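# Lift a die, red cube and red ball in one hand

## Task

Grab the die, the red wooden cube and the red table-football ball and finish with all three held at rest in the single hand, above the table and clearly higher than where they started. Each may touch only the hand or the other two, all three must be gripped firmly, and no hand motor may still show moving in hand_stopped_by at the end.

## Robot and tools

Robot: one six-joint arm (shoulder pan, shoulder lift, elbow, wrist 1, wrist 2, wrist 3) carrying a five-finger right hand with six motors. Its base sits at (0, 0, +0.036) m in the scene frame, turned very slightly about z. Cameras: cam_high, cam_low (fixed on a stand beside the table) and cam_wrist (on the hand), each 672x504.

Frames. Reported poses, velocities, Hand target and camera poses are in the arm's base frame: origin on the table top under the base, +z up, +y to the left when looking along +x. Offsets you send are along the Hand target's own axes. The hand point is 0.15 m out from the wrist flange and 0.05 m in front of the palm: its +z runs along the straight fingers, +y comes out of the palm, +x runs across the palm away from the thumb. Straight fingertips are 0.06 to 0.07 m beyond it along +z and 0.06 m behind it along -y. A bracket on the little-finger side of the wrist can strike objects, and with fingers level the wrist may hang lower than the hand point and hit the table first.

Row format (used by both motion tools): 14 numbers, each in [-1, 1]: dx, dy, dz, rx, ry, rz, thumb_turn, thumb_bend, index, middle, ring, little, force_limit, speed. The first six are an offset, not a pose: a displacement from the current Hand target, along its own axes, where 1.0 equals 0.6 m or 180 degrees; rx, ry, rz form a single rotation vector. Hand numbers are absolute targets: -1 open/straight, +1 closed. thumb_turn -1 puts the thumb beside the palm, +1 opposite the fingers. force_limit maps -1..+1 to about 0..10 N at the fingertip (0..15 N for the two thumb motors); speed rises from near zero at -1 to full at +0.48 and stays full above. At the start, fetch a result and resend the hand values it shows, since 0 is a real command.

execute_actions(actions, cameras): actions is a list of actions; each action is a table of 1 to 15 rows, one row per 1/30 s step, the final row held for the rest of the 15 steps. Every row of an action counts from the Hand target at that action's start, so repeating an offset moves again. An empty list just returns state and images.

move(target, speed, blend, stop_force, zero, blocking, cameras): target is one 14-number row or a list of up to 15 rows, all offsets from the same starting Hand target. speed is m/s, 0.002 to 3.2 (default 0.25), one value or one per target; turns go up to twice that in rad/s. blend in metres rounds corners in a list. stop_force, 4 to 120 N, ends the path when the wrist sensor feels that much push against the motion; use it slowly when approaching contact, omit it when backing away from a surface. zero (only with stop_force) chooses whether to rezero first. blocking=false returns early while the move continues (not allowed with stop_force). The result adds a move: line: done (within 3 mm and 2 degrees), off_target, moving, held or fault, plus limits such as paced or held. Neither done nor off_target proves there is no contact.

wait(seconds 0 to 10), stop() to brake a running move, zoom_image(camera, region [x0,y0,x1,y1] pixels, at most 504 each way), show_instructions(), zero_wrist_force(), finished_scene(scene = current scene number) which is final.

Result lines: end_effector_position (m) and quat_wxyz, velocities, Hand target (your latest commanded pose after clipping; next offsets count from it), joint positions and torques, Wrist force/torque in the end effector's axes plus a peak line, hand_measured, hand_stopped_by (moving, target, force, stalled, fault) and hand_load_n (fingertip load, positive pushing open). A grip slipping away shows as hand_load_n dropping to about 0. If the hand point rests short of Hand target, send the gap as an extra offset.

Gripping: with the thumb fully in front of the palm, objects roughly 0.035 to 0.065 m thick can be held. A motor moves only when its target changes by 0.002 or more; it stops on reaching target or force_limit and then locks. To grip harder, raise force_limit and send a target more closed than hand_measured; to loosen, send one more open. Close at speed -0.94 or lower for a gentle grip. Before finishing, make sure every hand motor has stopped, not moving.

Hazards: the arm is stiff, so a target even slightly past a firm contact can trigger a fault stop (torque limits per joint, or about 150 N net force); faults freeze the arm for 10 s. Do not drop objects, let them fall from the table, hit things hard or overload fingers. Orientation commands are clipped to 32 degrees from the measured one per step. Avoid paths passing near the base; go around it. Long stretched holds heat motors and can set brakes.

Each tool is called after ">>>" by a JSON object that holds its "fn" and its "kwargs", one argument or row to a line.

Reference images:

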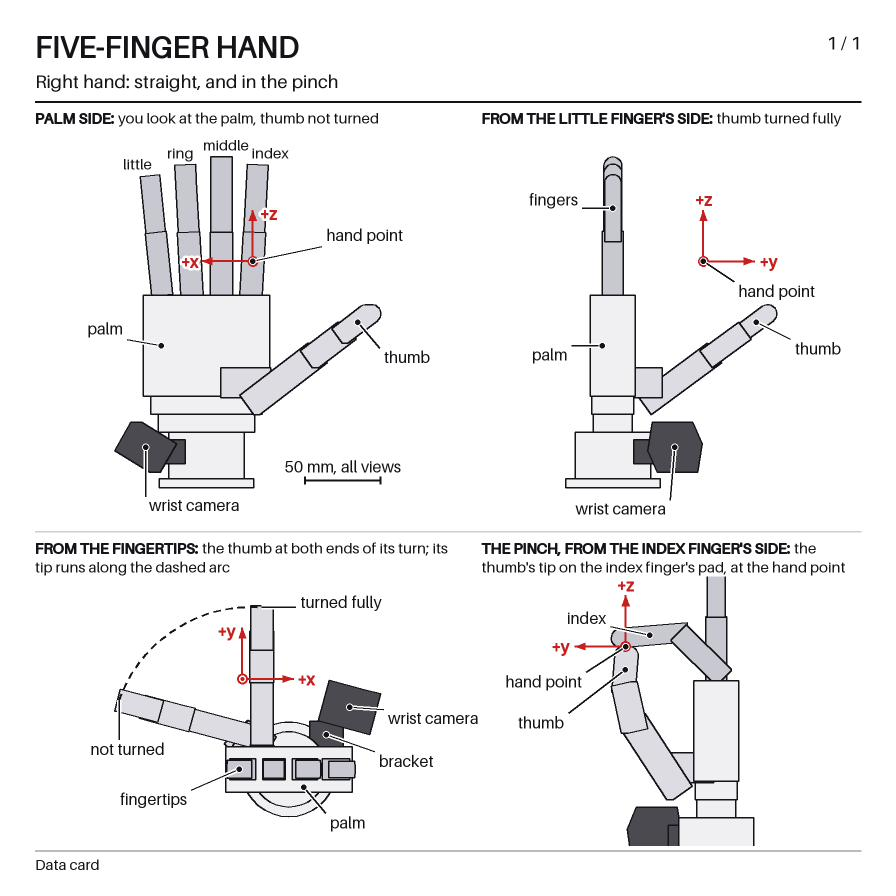

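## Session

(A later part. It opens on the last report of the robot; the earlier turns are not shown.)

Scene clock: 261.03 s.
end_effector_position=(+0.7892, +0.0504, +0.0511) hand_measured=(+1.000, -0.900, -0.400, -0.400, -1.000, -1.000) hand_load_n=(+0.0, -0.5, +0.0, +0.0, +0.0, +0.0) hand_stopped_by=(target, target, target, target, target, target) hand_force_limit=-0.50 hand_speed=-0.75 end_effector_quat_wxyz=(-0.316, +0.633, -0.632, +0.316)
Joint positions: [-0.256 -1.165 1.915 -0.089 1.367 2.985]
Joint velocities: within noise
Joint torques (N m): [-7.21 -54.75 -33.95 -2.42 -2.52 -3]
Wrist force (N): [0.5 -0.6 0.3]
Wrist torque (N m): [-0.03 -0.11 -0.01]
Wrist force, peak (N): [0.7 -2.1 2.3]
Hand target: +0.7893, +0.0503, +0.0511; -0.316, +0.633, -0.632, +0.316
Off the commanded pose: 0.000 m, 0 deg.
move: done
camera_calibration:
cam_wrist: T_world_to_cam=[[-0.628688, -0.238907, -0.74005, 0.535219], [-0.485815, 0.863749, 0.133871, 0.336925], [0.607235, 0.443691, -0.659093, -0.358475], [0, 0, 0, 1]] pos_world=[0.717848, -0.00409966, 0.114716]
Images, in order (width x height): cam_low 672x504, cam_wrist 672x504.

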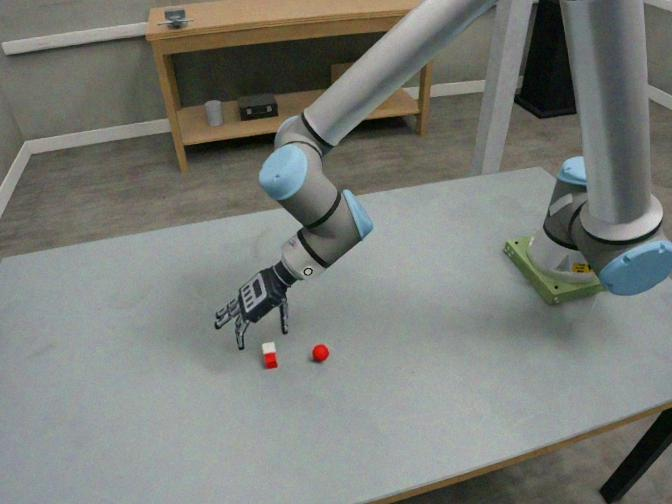

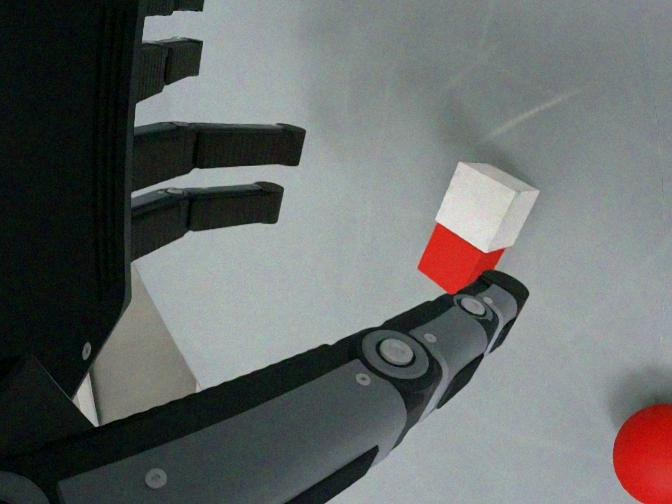

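>>> {"fn": "move", "kwargs": {
  "target": [0,0.08,0.06,0,0,0,1,-0.9,-0.5,-0.5,-1,-1,-0.5,-0.75],
  "cameras": []
}}

>>> {"fn": "move", "kwargs": {
  "target": [0,0,0,0,0,0,1,-0.4,0.12,0.12,-1,-1,-0.5,-0.75],
  "cameras": ["cam_wrist"]
}}

>>> {"fn": "move", "kwargs": {
  "target": [-0.0433,0,0,0,0,0,1,-0.4,0.12,0.12,-1,-1,-0.5,-0.75],
  "speed": 0.04,
  "cameras": ["cam_wrist"]
}}

>>> {"fn": "move", "kwargs": {
  "target": [0,0,0,0,0,0,1,-1,-0.9,-0.9,-1,-1,-0.5,-0.75]
}}

>>> {"fn": "zoom_image", "kwargs": {
  "camera": "cam_low",
  "region": [200, 280, 360, 420]
}}

Scene clock: 272.80 s.
end_effector_position=(+0.7891, +0.0503, -0.0089) hand_measured=(+1.000, -0.900, -0.500, -0.500, -1.000, -1.000) hand_load_n=(+0.0, +0.0, +0.0, +0.0, -0.5, +0.0) hand_stopped_by=(target, target, target, target, target, target) hand_force_limit=-0.50 hand_speed=-0.75 end_effector_quat_wxyz=(-0.316, +0.633, -0.632, +0.316)
Joint positions: [-0.257 -1.09 1.941 -0.19 1.367 2.984]
Joint velocities: within noise
Joint torques (N m): [4.75 -75.48 -37.07 3.39 -1.34 0.88]
Wrist force (N): [0.1 -0.5 0.5]
Wrist torque (N m): [-0.05 -0.06 -0.03]
Wrist force, peak (N): [0.7 -1.9 -0.3]
Hand target: +0.7893, +0.0503, -0.0089; -0.316, +0.633, -0.632, +0.316
Off the commanded pose: 0.000 m, 0 deg.
move: done
No camera images: "cameras" was empty.

Scene clock: 274.03 s.
end_effector_position=(+0.7893, +0.0503, -0.0088) hand_measured=(+1.000, -0.560, +0.120, +0.118, -1.000, -1.000) hand_load_n=(+0.5, +5.0, +0.0, +5.0, +0.0, +0.0) hand_stopped_by=(target, force, target, force, target, target) hand_force_limit=-0.50 hand_speed=-0.75 end_effector_quat_wxyz=(-0.316, +0.633, -0.632, +0.316)
Joint positions: [-0.256 -1.09 1.941 -0.19 1.367 2.984]
Joint velocities: within noise
Joint torques (N m): [10.56 -63.68 -32.61 -0.95 0.69 0.49]
Wrist force (N): [0.5 -0.7 -0.1]
Wrist torque (N m): [0.02 -0.11 -0.01]
Wrist force, peak (N): [0.6 -1.1 0.3]
Hand target: +0.7893, +0.0503, -0.0089; -0.316, +0.633, -0.632, +0.316
Off the commanded pose: 0.000 m, 0 deg.
move: done
camera_calibration:
cam_wrist: T_world_to_cam=[[-0.628629, -0.238953, -0.740086, 0.490825], [-0.485779, 0.863791, 0.133727, 0.345014], [0.607326, 0.443583, -0.659082, -0.397976], [0, 0, 0, 1]] pos_world=[0.717849, -0.00420061, 0.054816]
Images, in order (width x height): cam_wrist 672x504.

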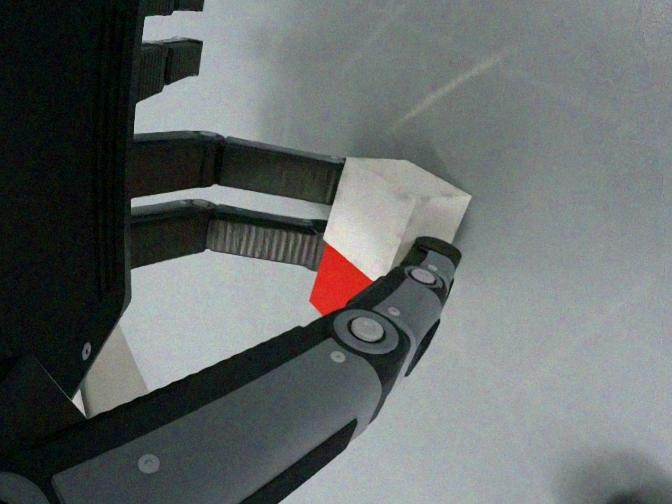

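Scene clock: 274.93 s.
end_effector_position=(+0.7893, +0.0764, -0.0089) hand_measured=(+1.000, -0.560, +0.120, +0.118, -1.000, -1.000) hand_load_n=(+0.5, +5.0, +0.0, +5.0, +0.0, +0.0) hand_stopped_by=(target, force, target, force, target, target) hand_force_limit=-0.50 hand_speed=-0.75 end_effector_quat_wxyz=(-0.316, +0.633, -0.632, +0.316)
Joint positions: [-0.213 -1.09 1.939 -0.194 1.401 3.011]
Joint velocities: within noise
Joint torques (N m): [-5.94 -50.75 -32.93 -0.87 -2.33 -2.58]
Wrist force (N): [0.1 -0.7 -0.2]
Wrist torque (N m): [0.01 -0.07 -0.02]
Wrist force, peak (N): [0.9 -1.7 -0.4]
Hand target: +0.7892, +0.0763, -0.0089; -0.316, +0.633, -0.632, +0.316
Off the commanded pose: 0.000 m, 0 deg.
move: done
camera_calibration:
cam_wrist: T_world_to_cam=[[-0.628558, -0.238871, -0.740173, 0.497054], [-0.485743, 0.863813, 0.133722, 0.322578], [0.607429, 0.443586, -0.658986, -0.40965], [0, 0, 0, 1]] pos_world=[0.71795, 0.0217998, 0.0548162]
Images, in order (width x height): cam_wrist 672x504.

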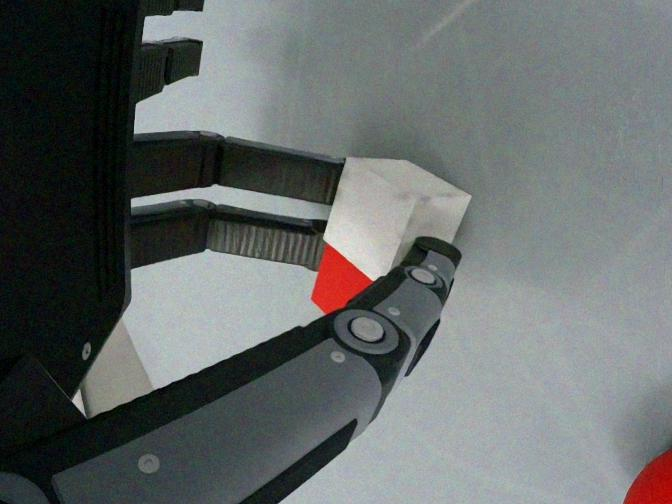

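Scene clock: 276.70 s.
end_effector_position=(+0.7893, +0.0763, -0.0089) hand_measured=(+1.000, -1.000, -0.900, -0.900, -1.000, -1.000) hand_load_n=(+0.0, +0.0, +0.0, +0.0, +0.0, +0.0) hand_stopped_by=(target, target, target, target, target, target) hand_force_limit=-0.50 hand_speed=-0.75 end_effector_quat_wxyz=(-0.316, +0.633, -0.632, +0.316)
Joint positions: [-0.213 -1.09 1.939 -0.194 1.401 3.011]
Joint velocities: within noise
Joint torques (N m): [-8.09 -54.51 -15.82 3.53 -1.72 -2.53]
Wrist force (N): [0.3 -0.2 0.0]
Wrist torque (N m): [0.02 -0.09 -0.01]
Wrist force, peak (N): [0.4 -1.1 -0.6]
Hand target: +0.7892, +0.0763, -0.0089; -0.316, +0.633, -0.632, +0.316
Off the commanded pose: 0.000 m, 0 deg.
move: done
camera_calibration:
cam_wrist: T_world_to_cam=[[-0.628584, -0.23892, -0.740135, 0.49691], [-0.485787, 0.863785, 0.133736, 0.322661], [0.607366, 0.443613, -0.659026, -0.409564], [0, 0, 0, 1]] pos_world=[0.717849, 0.0216997, 0.0547161]

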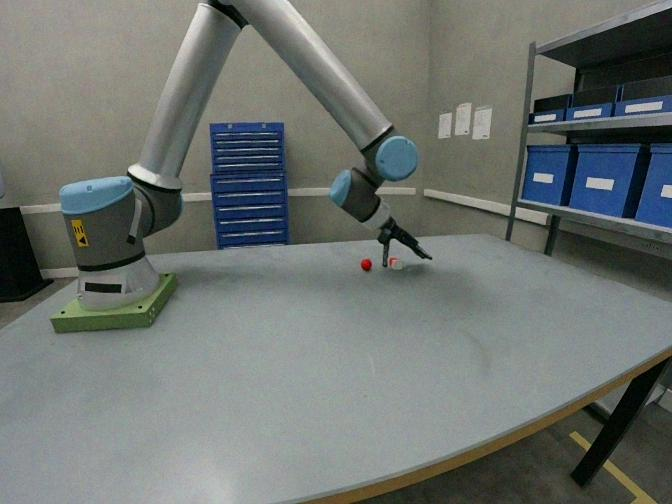

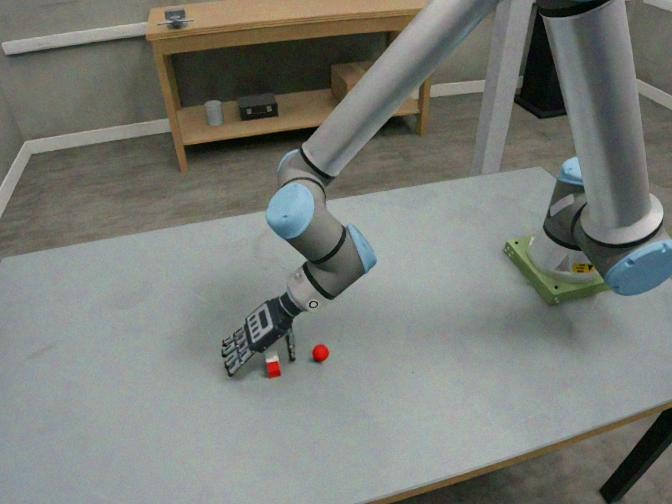

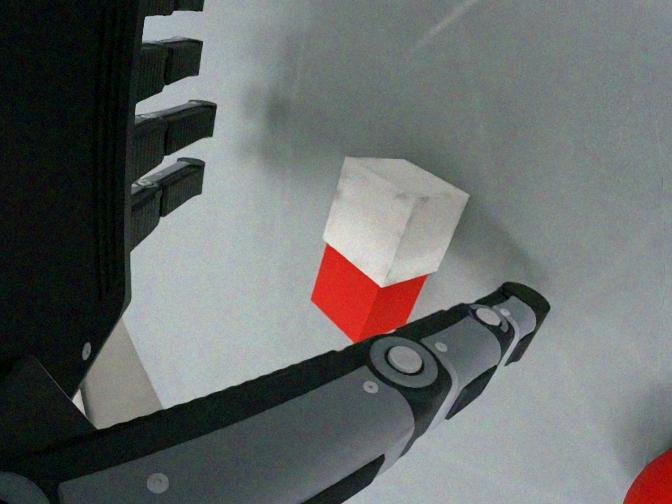

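Scaled by 3.150 from the camera's 672x504 image, which has a finer 960x720 frame.

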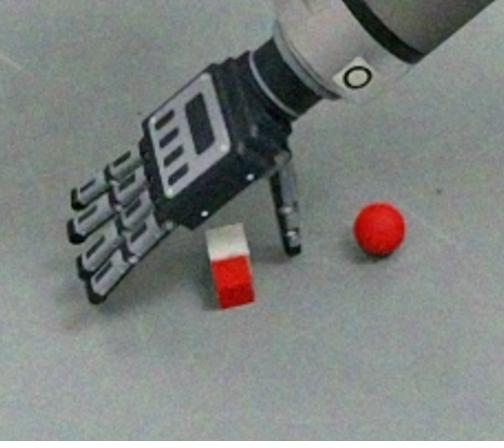

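>>> {"fn": "move", "kwargs": {
  "target": [
    [0,-0.1067,-0.08,0,0,0,1,-0.75,-1,-1,-1,-1,-0.5,-0.75],
    [0,0.0083,-0.2333,0.027,0,0,1,-0.75,-1,-1,-1,-1,-0.5,-0.75],
    [0,0.1178,-0.1512,0.027,0,0,1,-0.75,-1,-1,-1,-1,-0.5,-0.75]
  ],
  "speed": [0.2,0.25,0.06],
  "cameras": ["cam_wrist","cam_low"]
}}

>>> {"fn": "zoom_image", "kwargs": {
  "camera": "cam_low",
  "region": [220, 280, 380, 420]
}}

Scene clock: 289.80 s.
end_effector_position=(+0.6741, +0.0763, -0.0111) hand_measured=(+1.000, -0.750, -1.000, -1.000, -1.000, -1.000) hand_load_n=(+0.0, +0.0, +0.0, +0.0, -0.5, +0.0) hand_stopped_by=(target, target, target, target, target, target) hand_force_limit=-0.50 hand_speed=-0.75 end_effector_quat_wxyz=(-0.342, +0.619, -0.618, +0.343) end_effector_velocity=(-0.001, +0.000, +0.001) end_effector_angular_velocity=(+0.000, +0.002, -0.001)
Joint positions: [-0.275 -1.238 2.226 -0.412 1.339 2.992]
Joint velocities: [0 -0.003 0 0.005 0 0]
Joint torques (N m): [-10.7 -58 -29.88 3.76 -1.02 -0.49]
Wrist force (N): [0.2 -0.4 0.3]
Wrist torque (N m): [0.01 -0.05 -0.02]
Wrist force, peak (N): [0.5 -2.6 2.2]
Hand target: +0.6743, +0.0762, -0.0109; -0.342, +0.619, -0.618, +0.343
Off the commanded pose: 0.000 m, 0 deg.
move: done
camera_calibration:
cam_wrist: T_world_to_cam=[[-0.563782, -0.238958, -0.7906, 0.37875], [-0.495457, 0.863719, 0.0922565, 0.273077], [0.660811, 0.443721, -0.605343, -0.37649], [0, 0, 0, 1]] pos_world=[0.597619, 0.0217003, 0.0463418]
Images, in order (width x height): cam_low 672x504, cam_wrist 672x504.

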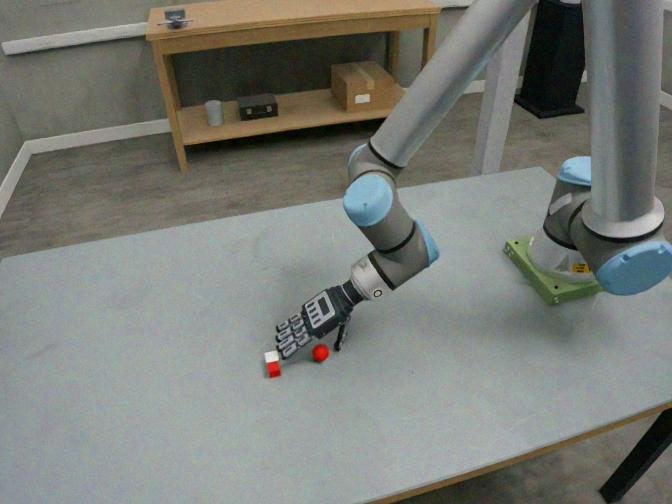

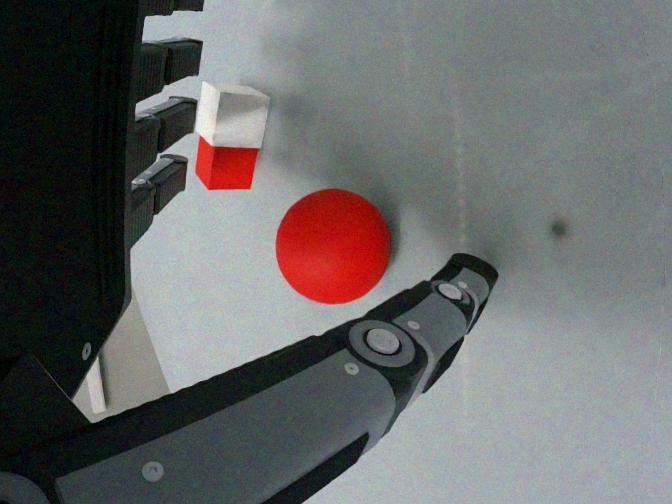

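Scaled by 3.150 from the camera's 672x504 image, which has a finer 960x720 frame.

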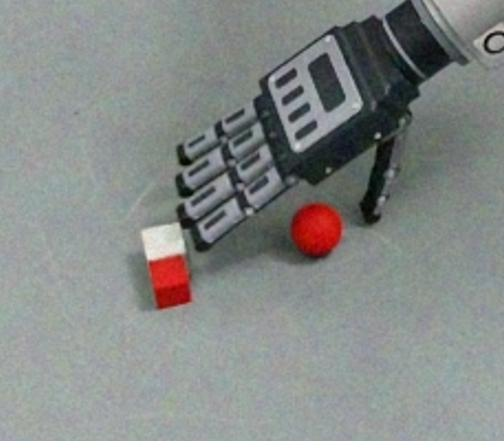

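>>> {"fn": "move", "kwargs": {
  "target": [0,-0.0689,0.1102,0,0,0,1,-0.75,-1,-1,-1,-1,-0.5,-0.75],
  "speed": 0.03,
  "cameras": ["cam_wrist","cam_low"]
}}

>>> {"fn": "zoom_image", "kwargs": {
  "camera": "cam_low",
  "region": [200, 280, 360, 420]
}}

Scene clock: 297.97 s.
end_effector_position=(+0.7524, +0.0763, -0.0110) hand_measured=(+1.000, -0.750, -1.000, -1.000, -1.000, -1.000) hand_load_n=(+0.0, +0.0, +0.0, +0.0, +0.0, +0.0) hand_stopped_by=(target, target, target, target, target, target) hand_force_limit=-0.50 hand_speed=-0.75 end_effector_quat_wxyz=(-0.342, +0.619, -0.618, +0.343)
Joint positions: [-0.235 -1.146 2.07 -0.353 1.372 3.014]
Joint velocities: within noise
Joint torques (N m): [-1.55 -68.51 -10.93 -1.27 -0.16 0.23]
Wrist force (N): [0.5 -0.7 0.1]
Wrist torque (N m): [-0.03 -0.10 -0.01]
Wrist force, peak (N): [0.7 -0.9 0.5]
Hand target: +0.7522, +0.0762, -0.0110; -0.342, +0.619, -0.618, +0.343
Off the commanded pose: 0.000 m, 0 deg.
move: done
camera_calibration:
cam_wrist: T_world_to_cam=[[-0.563654, -0.238965, -0.79069, 0.422892], [-0.495475, 0.863718, 0.0921698, 0.311878], [0.660908, 0.443719, -0.605239, -0.428241], [0, 0, 0, 1]] pos_world=[0.675921, 0.0217003, 0.0464421]
Images, in order (width x height): cam_low 672x504, cam_wrist 672x504.

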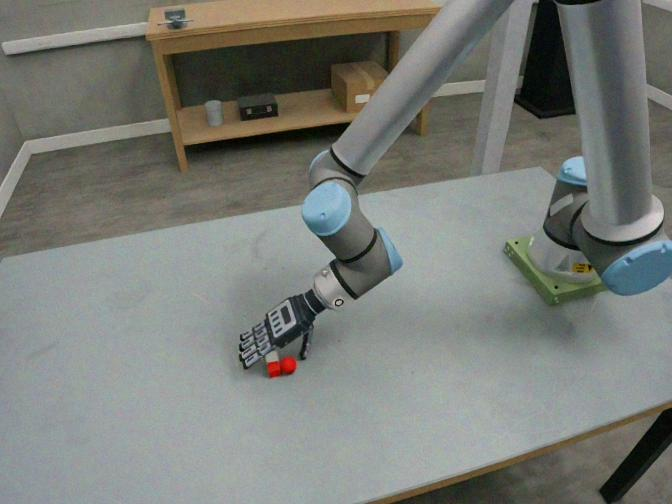

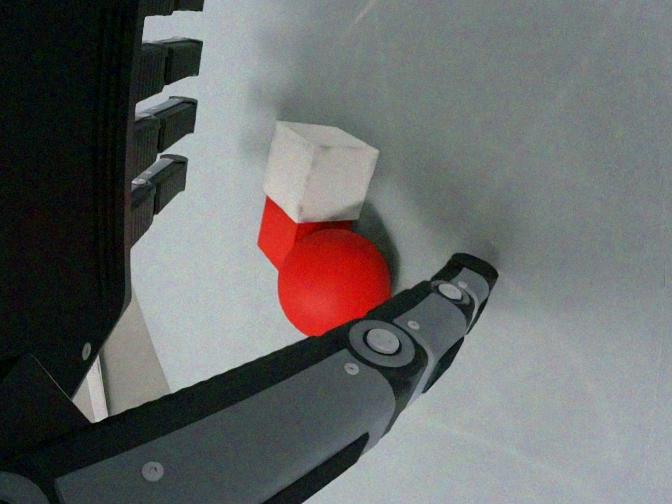

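Scaled by 3.150 from the camera's 672x504 image, which has a finer 960x720 frame.

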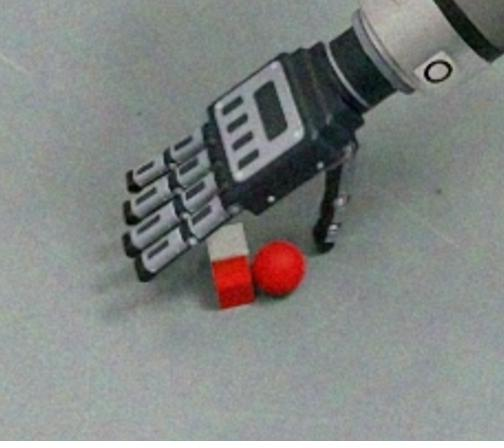

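>>> {"fn": "move", "kwargs": {
  "target": [
    [0,-0.0707,-0.0442,0,0,0,1,-0.75,-1,-1,-1,-1,-0.5,-0.75],
    [-0.0663,-0.0981,-0.0004,0,0,0,1,-0.75,-1,-1,-1,-1,-0.5,-0.75],
    [-0.0663,-0.0274,0.0438,0,0,0,1,-0.75,-1,-1,-1,-1,-0.5,-0.75]
  ],
  "speed": [0.15,0.15,0.06],
  "cameras": ["cam_wrist","cam_low"]
}}

>>> {"fn": "zoom_image", "kwargs": {
  "camera": "cam_low",
  "region": [200, 280, 360, 420]
}}

Scene clock: 309.20 s.
end_effector_position=(+0.7831, +0.1161, -0.0112) hand_measured=(+1.000, -0.750, -1.000, -1.000, -1.000, -1.000) hand_load_n=(+0.0, +0.0, +0.0, +0.0, +0.0, +0.0) hand_stopped_by=(target, target, target, target, target, target) hand_force_limit=-0.50 hand_speed=-0.75 end_effector_quat_wxyz=(-0.342, +0.619, -0.618, +0.343)
Joint positions: [-0.153 -1.106 2 -0.329 1.441 3.059]
Joint velocities: within noise
Joint torques (N m): [-0.53 -76.29 -30.46 3.15 -0.69 -2.12]
Wrist force (N): [0.4 -0.4 0.3]
Wrist torque (N m): [-0.02 -0.10 -0.01]
Wrist force, peak (N): [1.3 -1.4 -1.2]
Hand target: +0.7832, +0.1160, -0.0110; -0.342, +0.619, -0.618, +0.343
Off the commanded pose: 0.000 m, 0 deg.
move: done
camera_calibration:
cam_wrist: T_world_to_cam=[[-0.563746, -0.238932, -0.790634, 0.449609], [-0.495424, 0.863741, 0.0922267, 0.292692], [0.660867, 0.443692, -0.605303, -0.466279], [0, 0, 0, 1]] pos_world=[0.70662, 0.0615002, 0.0462419]
Images, in order (width x height): cam_low 672x504, cam_wrist 672x504.

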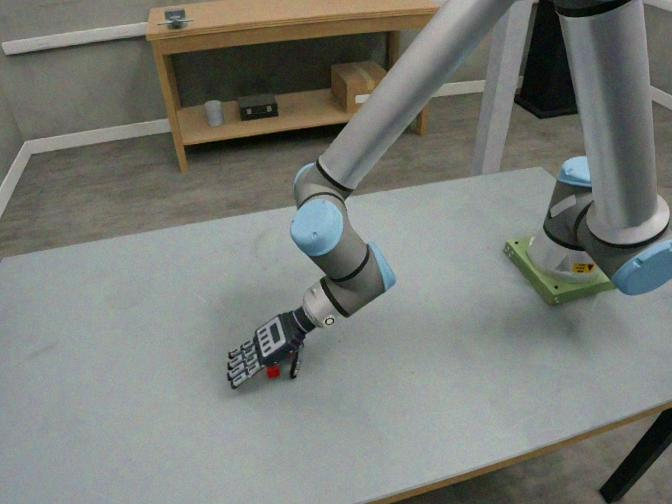

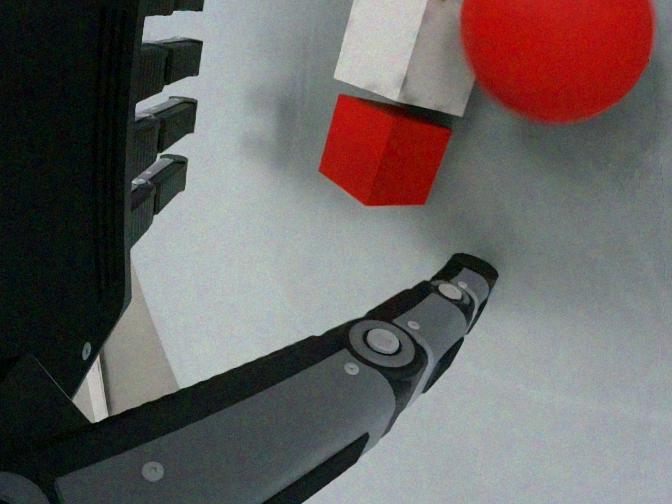

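Scaled by 3.150 from the camera's 672x504 image, which has a finer 960x720 frame.

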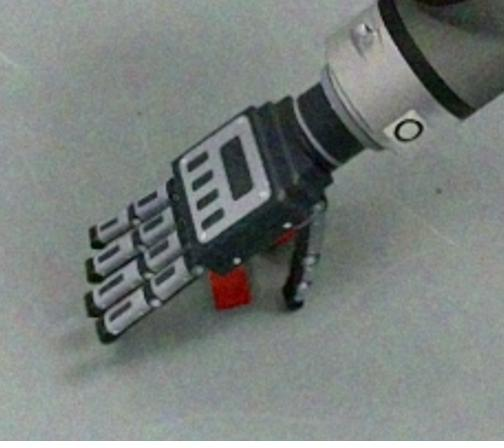

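>>> {"fn": "move", "kwargs": {
  "target": [
    [0,-0.0265,0.0424,0,0,0,1,-0.75,-1,-1,-1,-1,-0.5,-0.75]
  ],
  "speed": 0.08,
  "cameras": ["cam_wrist"]
}}

>>> {"fn": "move", "kwargs": {
  "target": [0.02,0,0,0,0,0,1,-0.75,-1,-1,-1,-1,-0.5,-0.75],
  "speed": 0.015,
  "cameras": ["cam_wrist"]
}}

Scene clock: 334.10 s.
end_effector_position=(+0.8133, +0.1161, -0.0111) hand_measured=(+1.000, -0.750, -1.000, -1.000, -1.000, -1.000) hand_load_n=(+0.0, +0.0, +0.0, +0.0, +0.0, +0.0) hand_stopped_by=(target, target, target, target, target, target) hand_force_limit=-0.50 hand_speed=-0.75 end_effector_quat_wxyz=(-0.342, +0.619, -0.618, +0.343)
Joint positions: [-0.145 -1.071 1.937 -0.302 1.448 3.063]
Joint velocities: within noise
Joint torques (N m): [-2.11 -77.89 -10.76 -2.83 -0.71 -0.39]
Wrist force (N): [0.4 -0.4 0.3]
Wrist torque (N m): [-0.02 -0.11 0.00]
Wrist force, peak (N): [0.4 -1.1 0.7]
Hand target: +0.8132, +0.1161, -0.0110; -0.342, +0.619, -0.618, +0.343
Off the commanded pose: 0.000 m, 0 deg.
move: done
camera_calibration:
cam_wrist: T_world_to_cam=[[-0.563746, -0.238932, -0.790634, 0.466737], [-0.495424, 0.863741, 0.0922267, 0.307558], [0.660867, 0.443692, -0.605303, -0.486221], [0, 0, 0, 1]] pos_world=[0.73682, 0.0616002, 0.0463419]
Images, in order (width x height): cam_wrist 672x504.

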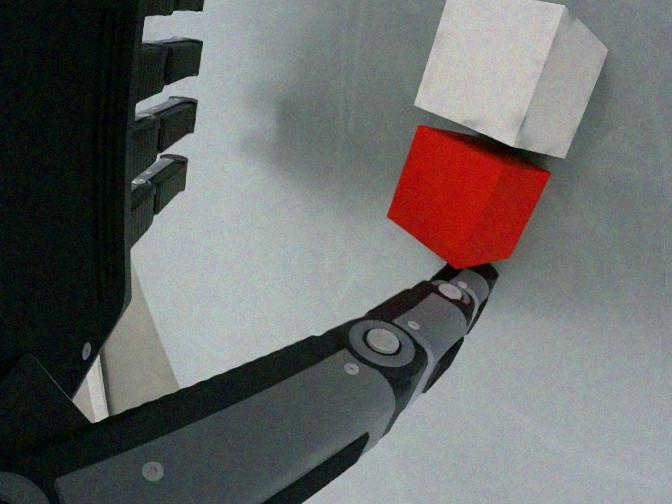

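Scene clock: 335.13 s.
end_effector_position=(+0.8132, +0.1039, -0.0110) hand_measured=(+1.000, -0.750, -1.000, -1.000, -1.000, -1.000) hand_load_n=(+0.0, +0.0, +0.0, +0.0, +0.0, +0.0) hand_stopped_by=(target, target, target, target, target, target) hand_force_limit=-0.50 hand_speed=-0.75 end_effector_quat_wxyz=(-0.342, +0.619, -0.618, +0.343)
Joint positions: [-0.165 -1.073 1.94 -0.302 1.431 3.052]
Joint velocities: within noise
Joint torques (N m): [8.81 -73.99 -16.07 -1.04 0.55 -1.07]
Wrist force (N): [0.3 -0.2 0.4]
Wrist torque (N m): [0.01 -0.09 -0.01]
Wrist force, peak (N): [0.6 -0.8 0.1]
Hand target: +0.8132, +0.1041, -0.0110; -0.342, +0.619, -0.618, +0.343
Off the commanded pose: 0.000 m, 0 deg.
move: done
camera_calibration:
cam_wrist: T_world_to_cam=[[-0.563589, -0.238988, -0.790729, 0.463658], [-0.495473, 0.863727, 0.0920955, 0.318089], [0.660964, 0.443689, -0.605199, -0.480818], [0, 0, 0, 1]] pos_world=[0.736721, 0.0493999, 0.0463422]
Images, in order (width x height): cam_wrist 672x504.

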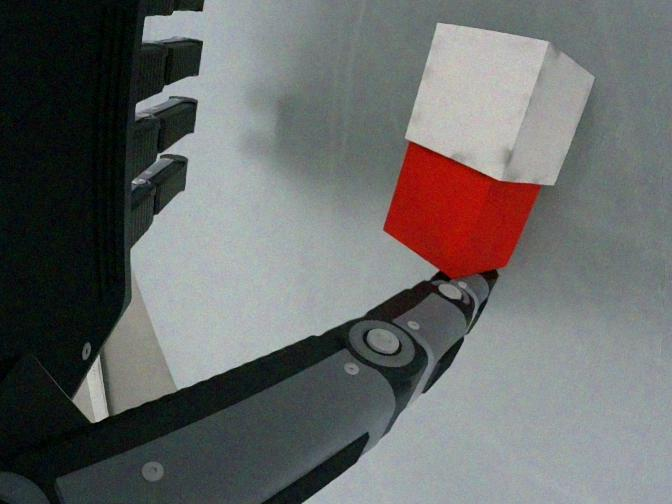

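>>> {"fn": "move", "kwargs": {
  "target": [
    [-0.01,0,0,0,0,0,1,-0.75,-1,-1,-1,-1,-0.5,-0.75],
    [-0.01,-0.1131,-0.0707,0,0,0,1,-0.75,-1,-1,-1,-1,-0.5,-0.75],
    [0.1067,-0.0866,-0.1131,0,0,0,1,-0.75,-1,-1,-1,-1,-0.5,-0.75]
  ],
  "speed": 0.15,
  "cameras": ["cam_wrist","cam_low"]
}}

>>> {"fn": "zoom_image", "kwargs": {
  "camera": "cam_low",
  "region": [200, 280, 360, 420]
}}

Scene clock: 341.97 s.
end_effector_position=(+0.7833, +0.0402, +0.0691) hand_measured=(+1.000, -0.750, -1.000, -1.000, -1.000, -1.000) hand_load_n=(+0.0, +0.0, +0.0, +0.0, +0.0, +0.0) hand_stopped_by=(target, target, target, target, target, target) hand_force_limit=-0.50 hand_speed=-0.75 end_effector_quat_wxyz=(-0.342, +0.619, -0.618, +0.343)
Joint positions: [-0.284 -1.216 1.974 -0.18 1.331 2.987]
Joint velocities: within noise
Joint torques (N m): [-8.05 -43.8 -40.05 2.66 -0.02 0.68]
Wrist force (N): [0.5 -0.7 -0.1]
Wrist torque (N m): [-0.04 -0.10 -0.03]
Wrist force, peak (N): [-0.9 -2.2 0.5]
Hand target: +0.7833, +0.0401, +0.0691; -0.342, +0.619, -0.618, +0.343
Off the commanded pose: 0.000 m, 0 deg.
move: done
camera_calibration:
cam_wrist: T_world_to_cam=[[-0.563577, -0.239008, -0.790731, 0.494832], [-0.495486, 0.863722, 0.092077, 0.350966], [0.660965, 0.443689, -0.605199, -0.384206], [0, 0, 0, 1]] pos_world=[0.706721, -0.0144002, 0.126442]
Images, in order (width x height): cam_low 672x504, cam_wrist 672x504.

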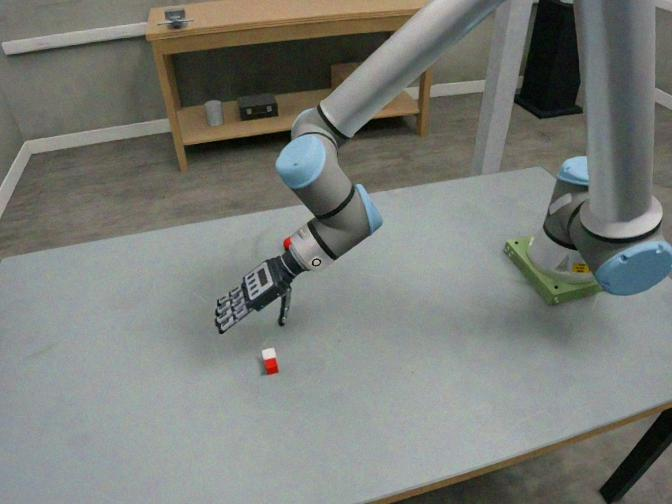

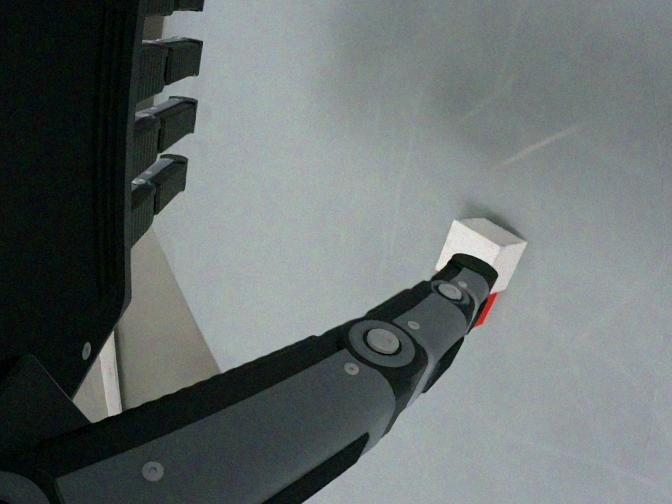

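Scaled by 3.150 from the camera's 672x504 image, which has a finer 960x720 frame.

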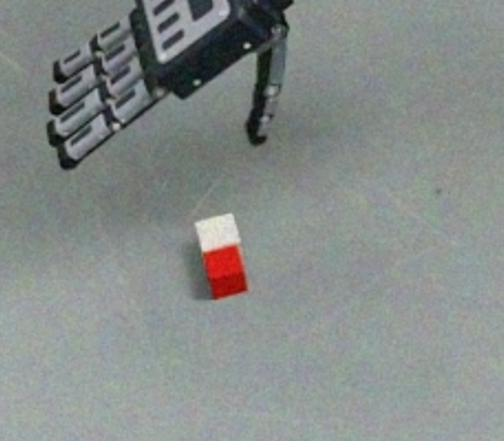

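>>> {"fn": "wait", "kwargs": {
  "seconds": 0.1,
  "cameras": ["cam_low","cam_high"]
}}

Scene clock: 345.20 s.
end_effector_position=(+0.7833, +0.0401, +0.0691) hand_measured=(+1.000, -0.750, -1.000, -1.000, -1.000, -1.000) hand_load_n=(+0.0, +0.0, +0.0, +0.0, +0.0, +0.0) hand_stopped_by=(target, target, target, target, target, target) hand_force_limit=-0.50 hand_speed=-0.75 end_effector_quat_wxyz=(-0.342, +0.619, -0.618, +0.343)
Joint positions: [-0.284 -1.216 1.974 -0.18 1.331 2.987]
Joint velocities: within noise
Joint torques (N m): [-8.19 -44.37 -31.11 1.72 -1.41 -0.95]
Wrist force (N): [0.5 -0.3 0.3]
Wrist torque (N m): [0.01 -0.12 -0.01]
Wrist force, peak (N): [0.6 -0.7 0.3]
Hand target: +0.7833, +0.0401, +0.0691; -0.342, +0.619, -0.618, +0.343
Off the commanded pose: 0.000 m, 0 deg.
wait: 0.10 s; at rest from the start
Images, in order (width x height): cam_high 672x504, cam_low 672x504.

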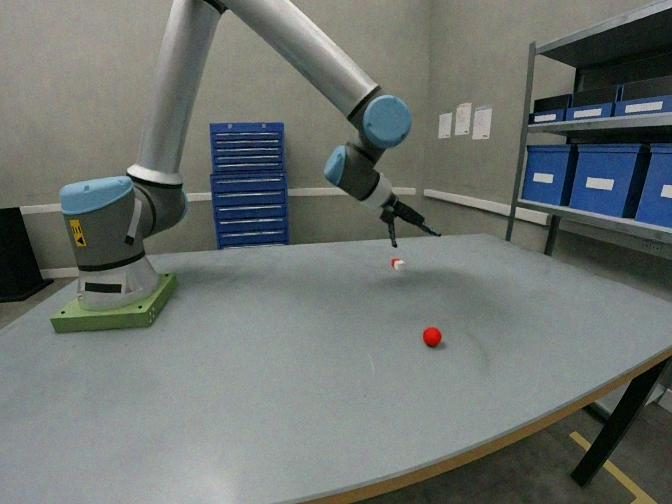

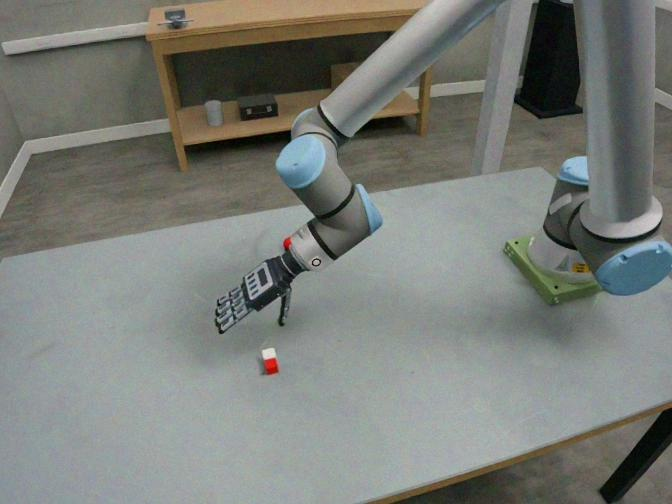

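>>> {"fn": "move", "kwargs": {
  "target": [
    [-0.0517,-0.0059,0.0095,0,0,0,1,-0.75,-0.8,-0.8,-1,-1,-0.5,-0.75],
    [-0.0517,0.1072,0.0803,0,0,0,1,-0.75,-0.8,-0.8,-1,-1,-0.5,-0.75]
  ],
  "speed": 0.12,
  "cameras": ["cam_wrist"]
}}

>>> {"fn": "zoom_image", "kwargs": {
  "camera": "cam_wrist",
  "region": [250, 100, 550, 350]
}}

Scene clock: 357.97 s.
end_effector_position=(+0.7899, +0.0711, -0.0111) hand_measured=(+1.000, -0.750, -0.800, -0.800, -1.000, -1.000) hand_load_n=(+0.0, +0.0, +0.0, +0.0, +0.0, +0.0) hand_stopped_by=(target, target, target, target, target, target) hand_force_limit=-0.50 hand_speed=-0.75 end_effector_quat_wxyz=(-0.342, +0.619, -0.618, +0.343)
Joint positions: [-0.228 -1.102 1.994 -0.321 1.378 3.018]
Joint velocities: within noise
Joint torques (N m): [1.31 -60.32 -34.81 2.31 -2.48 -0.66]
Wrist force (N): [0.4 0.0 0.4]
Wrist torque (N m): [0.04 -0.09 0.00]
Wrist force, peak (N): [0.2 -2.3 -0.3]
Hand target: +0.7900, +0.0710, -0.0110; -0.342, +0.619, -0.618, +0.343
Off the commanded pose: 0.000 m, 0 deg.
move: done
camera_calibration:
cam_wrist: T_world_to_cam=[[-0.563782, -0.238958, -0.7906, 0.442715], [-0.495457, 0.863719, 0.0922565, 0.334951], [0.660811, 0.443721, -0.605343, -0.450765], [0, 0, 0, 1]] pos_world=[0.713419, 0.0165003, 0.0462418]
Images, in order (width x height): cam_wrist 672x504.

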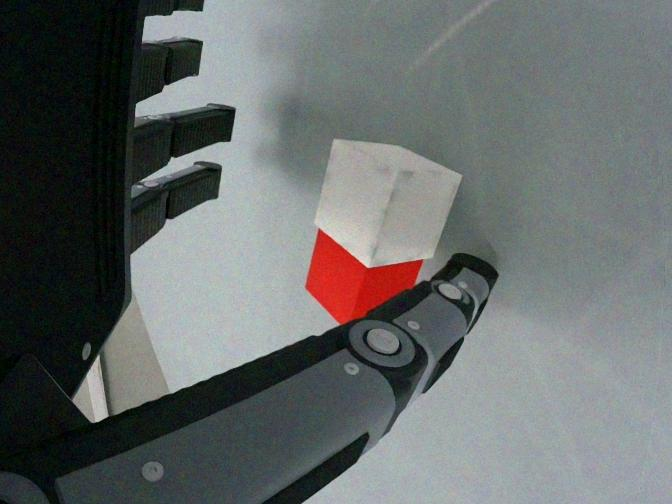

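Scaled by 1.680 from the camera's 672x504 image, which has a finer 960x720 frame.

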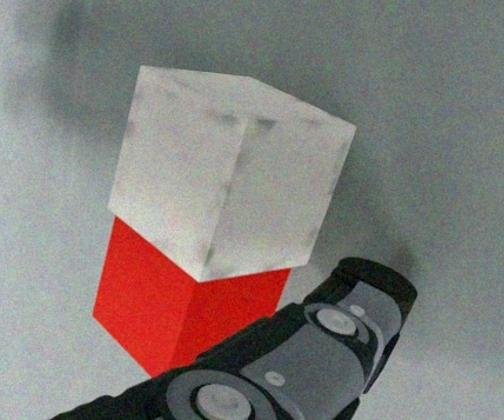

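>>> {"fn": "move", "kwargs": {
  "target": [0.005,0,0,0,0,0,1,-0.4,0.15,0.15,-1,-1,-0.3,-0.75],
  "cameras": ["cam_wrist"]
}}

>>> {"fn": "move", "kwargs": {
  "target": [0,0,0,0,0,0,1,-0.4,0.15,0.15,-1,-1,-0.3,-0.75],
  "cameras": ["cam_wrist"]
}}

Scene clock: 366.67 s.
end_effector_position=(+0.7900, +0.0680, -0.0110) hand_measured=(+1.000, -0.402, +0.096, +0.024, -1.000, -1.000) hand_load_n=(+0.0, +7.5, +6.0, +8.0, +0.0, +0.0) hand_stopped_by=(target, target, force, force, target, target) hand_force_limit=-0.30 hand_speed=-0.75 end_effector_quat_wxyz=(-0.342, +0.619, -0.618, +0.343)
Joint positions: [-0.234 -1.102 1.994 -0.32 1.374 3.015]
Joint velocities: within noise
Joint torques (N m): [10 -65.24 -14.11 2.47 0.73 0.13]
Wrist force (N): [0.1 -5.2 -2.5]
Wrist torque (N m): [-0.08 -0.07 -0.06]
Wrist force, peak (N): [0.3 -6.4 -2.0]
Hand target: +0.7900, +0.0680, -0.0110; -0.342, +0.619, -0.618, +0.343
Off the commanded pose: 0.000 m, 0 deg.
move: done
camera_calibration:
cam_wrist: T_world_to_cam=[[-0.563617, -0.23894, -0.790724, 0.442022], [-0.495442, 0.863741, 0.09214, 0.337577], [0.660964, 0.443689, -0.6052, -0.449555], [0, 0, 0, 1]] pos_world=[0.713521, 0.0135002, 0.0463422]
Images, in order (width x height): cam_wrist 672x504.

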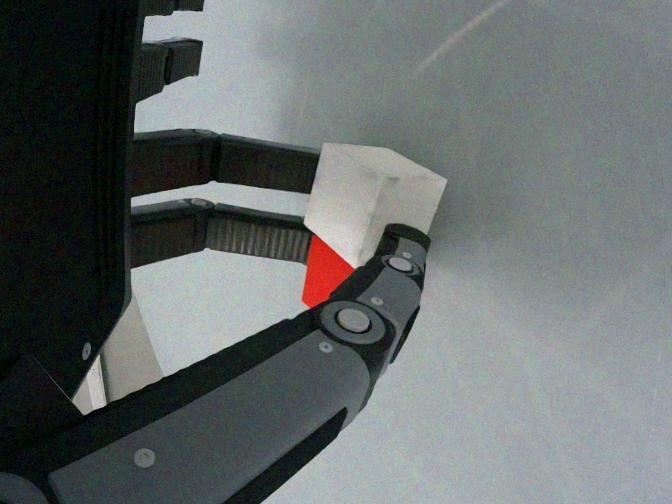

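Scene clock: 367.17 s.
end_effector_position=(+0.7900, +0.0680, -0.0110) hand_measured=(+1.000, -0.402, +0.096, +0.024, -1.000, -1.000) hand_load_n=(+0.0, +7.5, +6.0, +8.0, +0.0, +0.0) hand_stopped_by=(target, target, force, force, target, target) hand_force_limit=-0.30 hand_speed=-0.75 end_effector_quat_wxyz=(-0.342, +0.619, -0.618, +0.343)
Joint positions: [-0.234 -1.102 1.994 -0.32 1.374 3.015]
Joint velocities: within noise
Joint torques (N m): [10.56 -61.14 -16.28 2.06 1.19 0.44]
Wrist force (N): [0.4 -5.2 -2.5]
Wrist torque (N m): [-0.10 -0.11 -0.04]
Wrist force, peak (N): [0.2 -5.3 -3.0]
Hand target: +0.7900, +0.0680, -0.0110; -0.342, +0.619, -0.618, +0.343
Off the commanded pose: 0.000 m, 0 deg.
move: done
camera_calibration:
cam_wrist: T_world_to_cam=[[-0.563617, -0.23894, -0.790724, 0.442022], [-0.495442, 0.863741, 0.09214, 0.337577], [0.660964, 0.443689, -0.6052, -0.449555], [0, 0, 0, 1]] pos_world=[0.713521, 0.0135002, 0.0463422]
Images, in order (width x height): cam_wrist 672x504.

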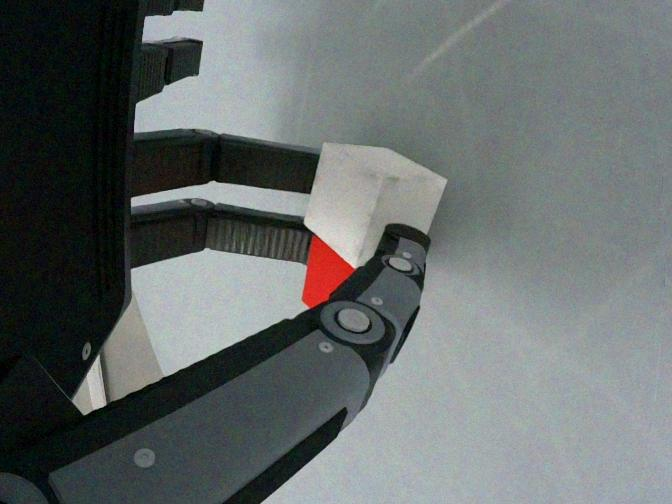

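>>> {"fn": "move", "kwargs": {
  "target": [
    [0,-0.0028,-0.0018,0,0,0,1,-0.4,0.15,0.15,-1,-1,-0.3,-0.75],
    [0.62,0.0458,-0.0795,0,0,0,1,-0.4,0.15,0.15,-1,-1,-0.3,-0.75]
  ],
  "speed": 0.08
}}

>>> {"fn": "zoom_image", "kwargs": {
  "camera": "cam_low",
  "region": [220, 180, 380, 320]
}}

Scene clock: 375.57 s.
end_effector_position=(+0.7352, -0.3042, -0.0086) hand_measured=(+1.000, -0.402, +0.096, +0.024, -1.000, -1.000) hand_load_n=(+0.5, +9.5, +5.0, +6.5, +0.0, +0.0) hand_stopped_by=(target, target, force, force, target, target) hand_force_limit=-0.30 hand_speed=-0.75 end_effector_quat_wxyz=(-0.342, +0.619, -0.618, +0.343) end_effector_velocity=(+0.000, +0.005, -0.001) end_effector_angular_velocity=(+0.002, +0.002, -0.001)
Joint positions: [-0.832 -1.023 1.88 -0.108 0.894 2.613]
Joint velocities: [0.006 -0.002 0.005 -0.004 0.005 0.006]
Joint torques (N m): [10.39 -84.01 -13.78 -0.86 0.77 2.06]
Wrist force (N): [0.4 -0.1 0.5]
Wrist torque (N m): [0.01 -0.12 0.01]
Wrist force, peak (N): [0.3 -5.4 -2.9]
Hand target: +0.7351, -0.3040, -0.0086; -0.342, +0.619, -0.618, +0.343
Off the commanded pose: 0.000 m, 0 deg.
move: done
camera_calibration:
cam_wrist: T_world_to_cam=[[-0.563598, -0.239024, -0.790712, 0.324057], [-0.495577, 0.863661, 0.0921584, 0.631749], [0.660879, 0.443798, -0.605212, -0.246645], [0, 0, 0, 1]] pos_world=[0.658721, -0.358699, 0.0487421]

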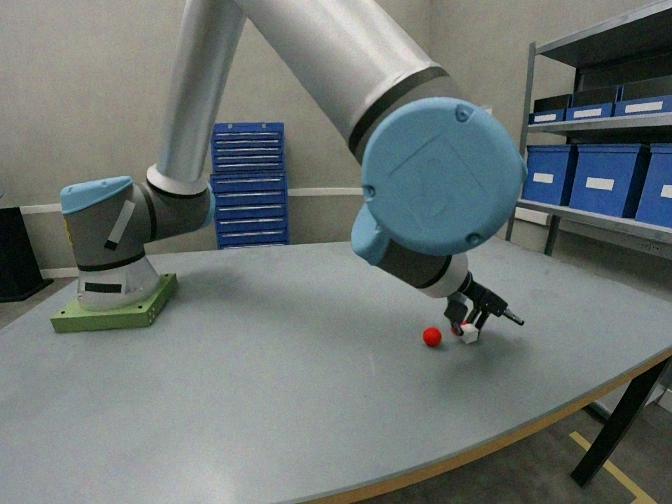

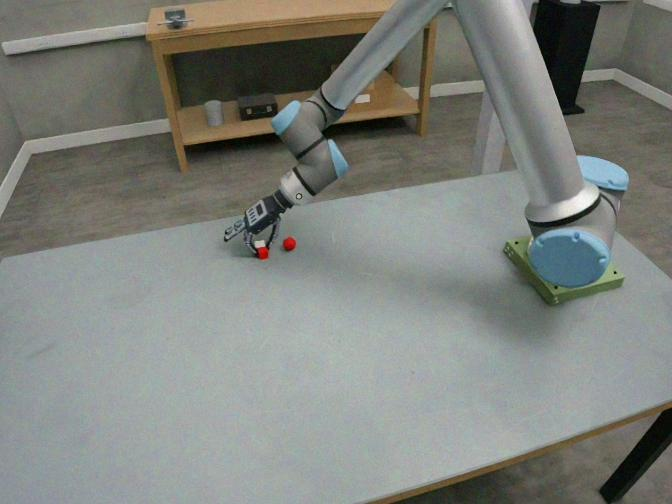

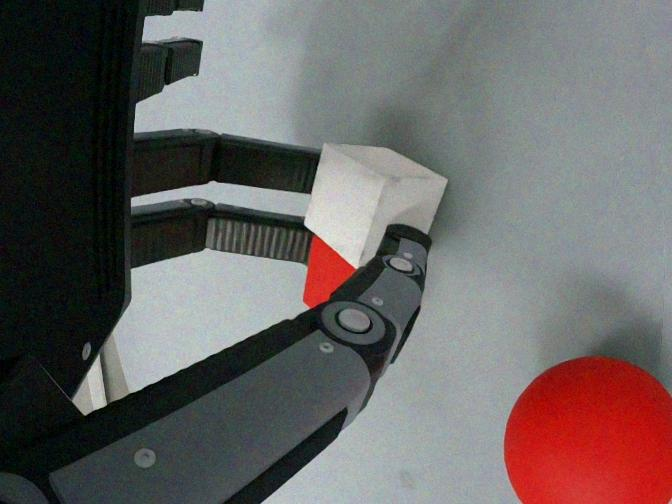

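Scaled by 3.150 from the camera's 672x504 image, which has a finer 960x720 frame.

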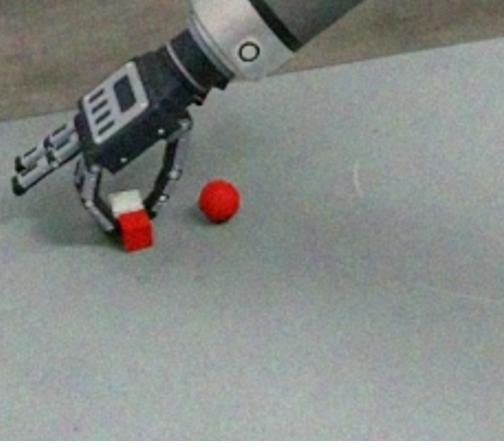

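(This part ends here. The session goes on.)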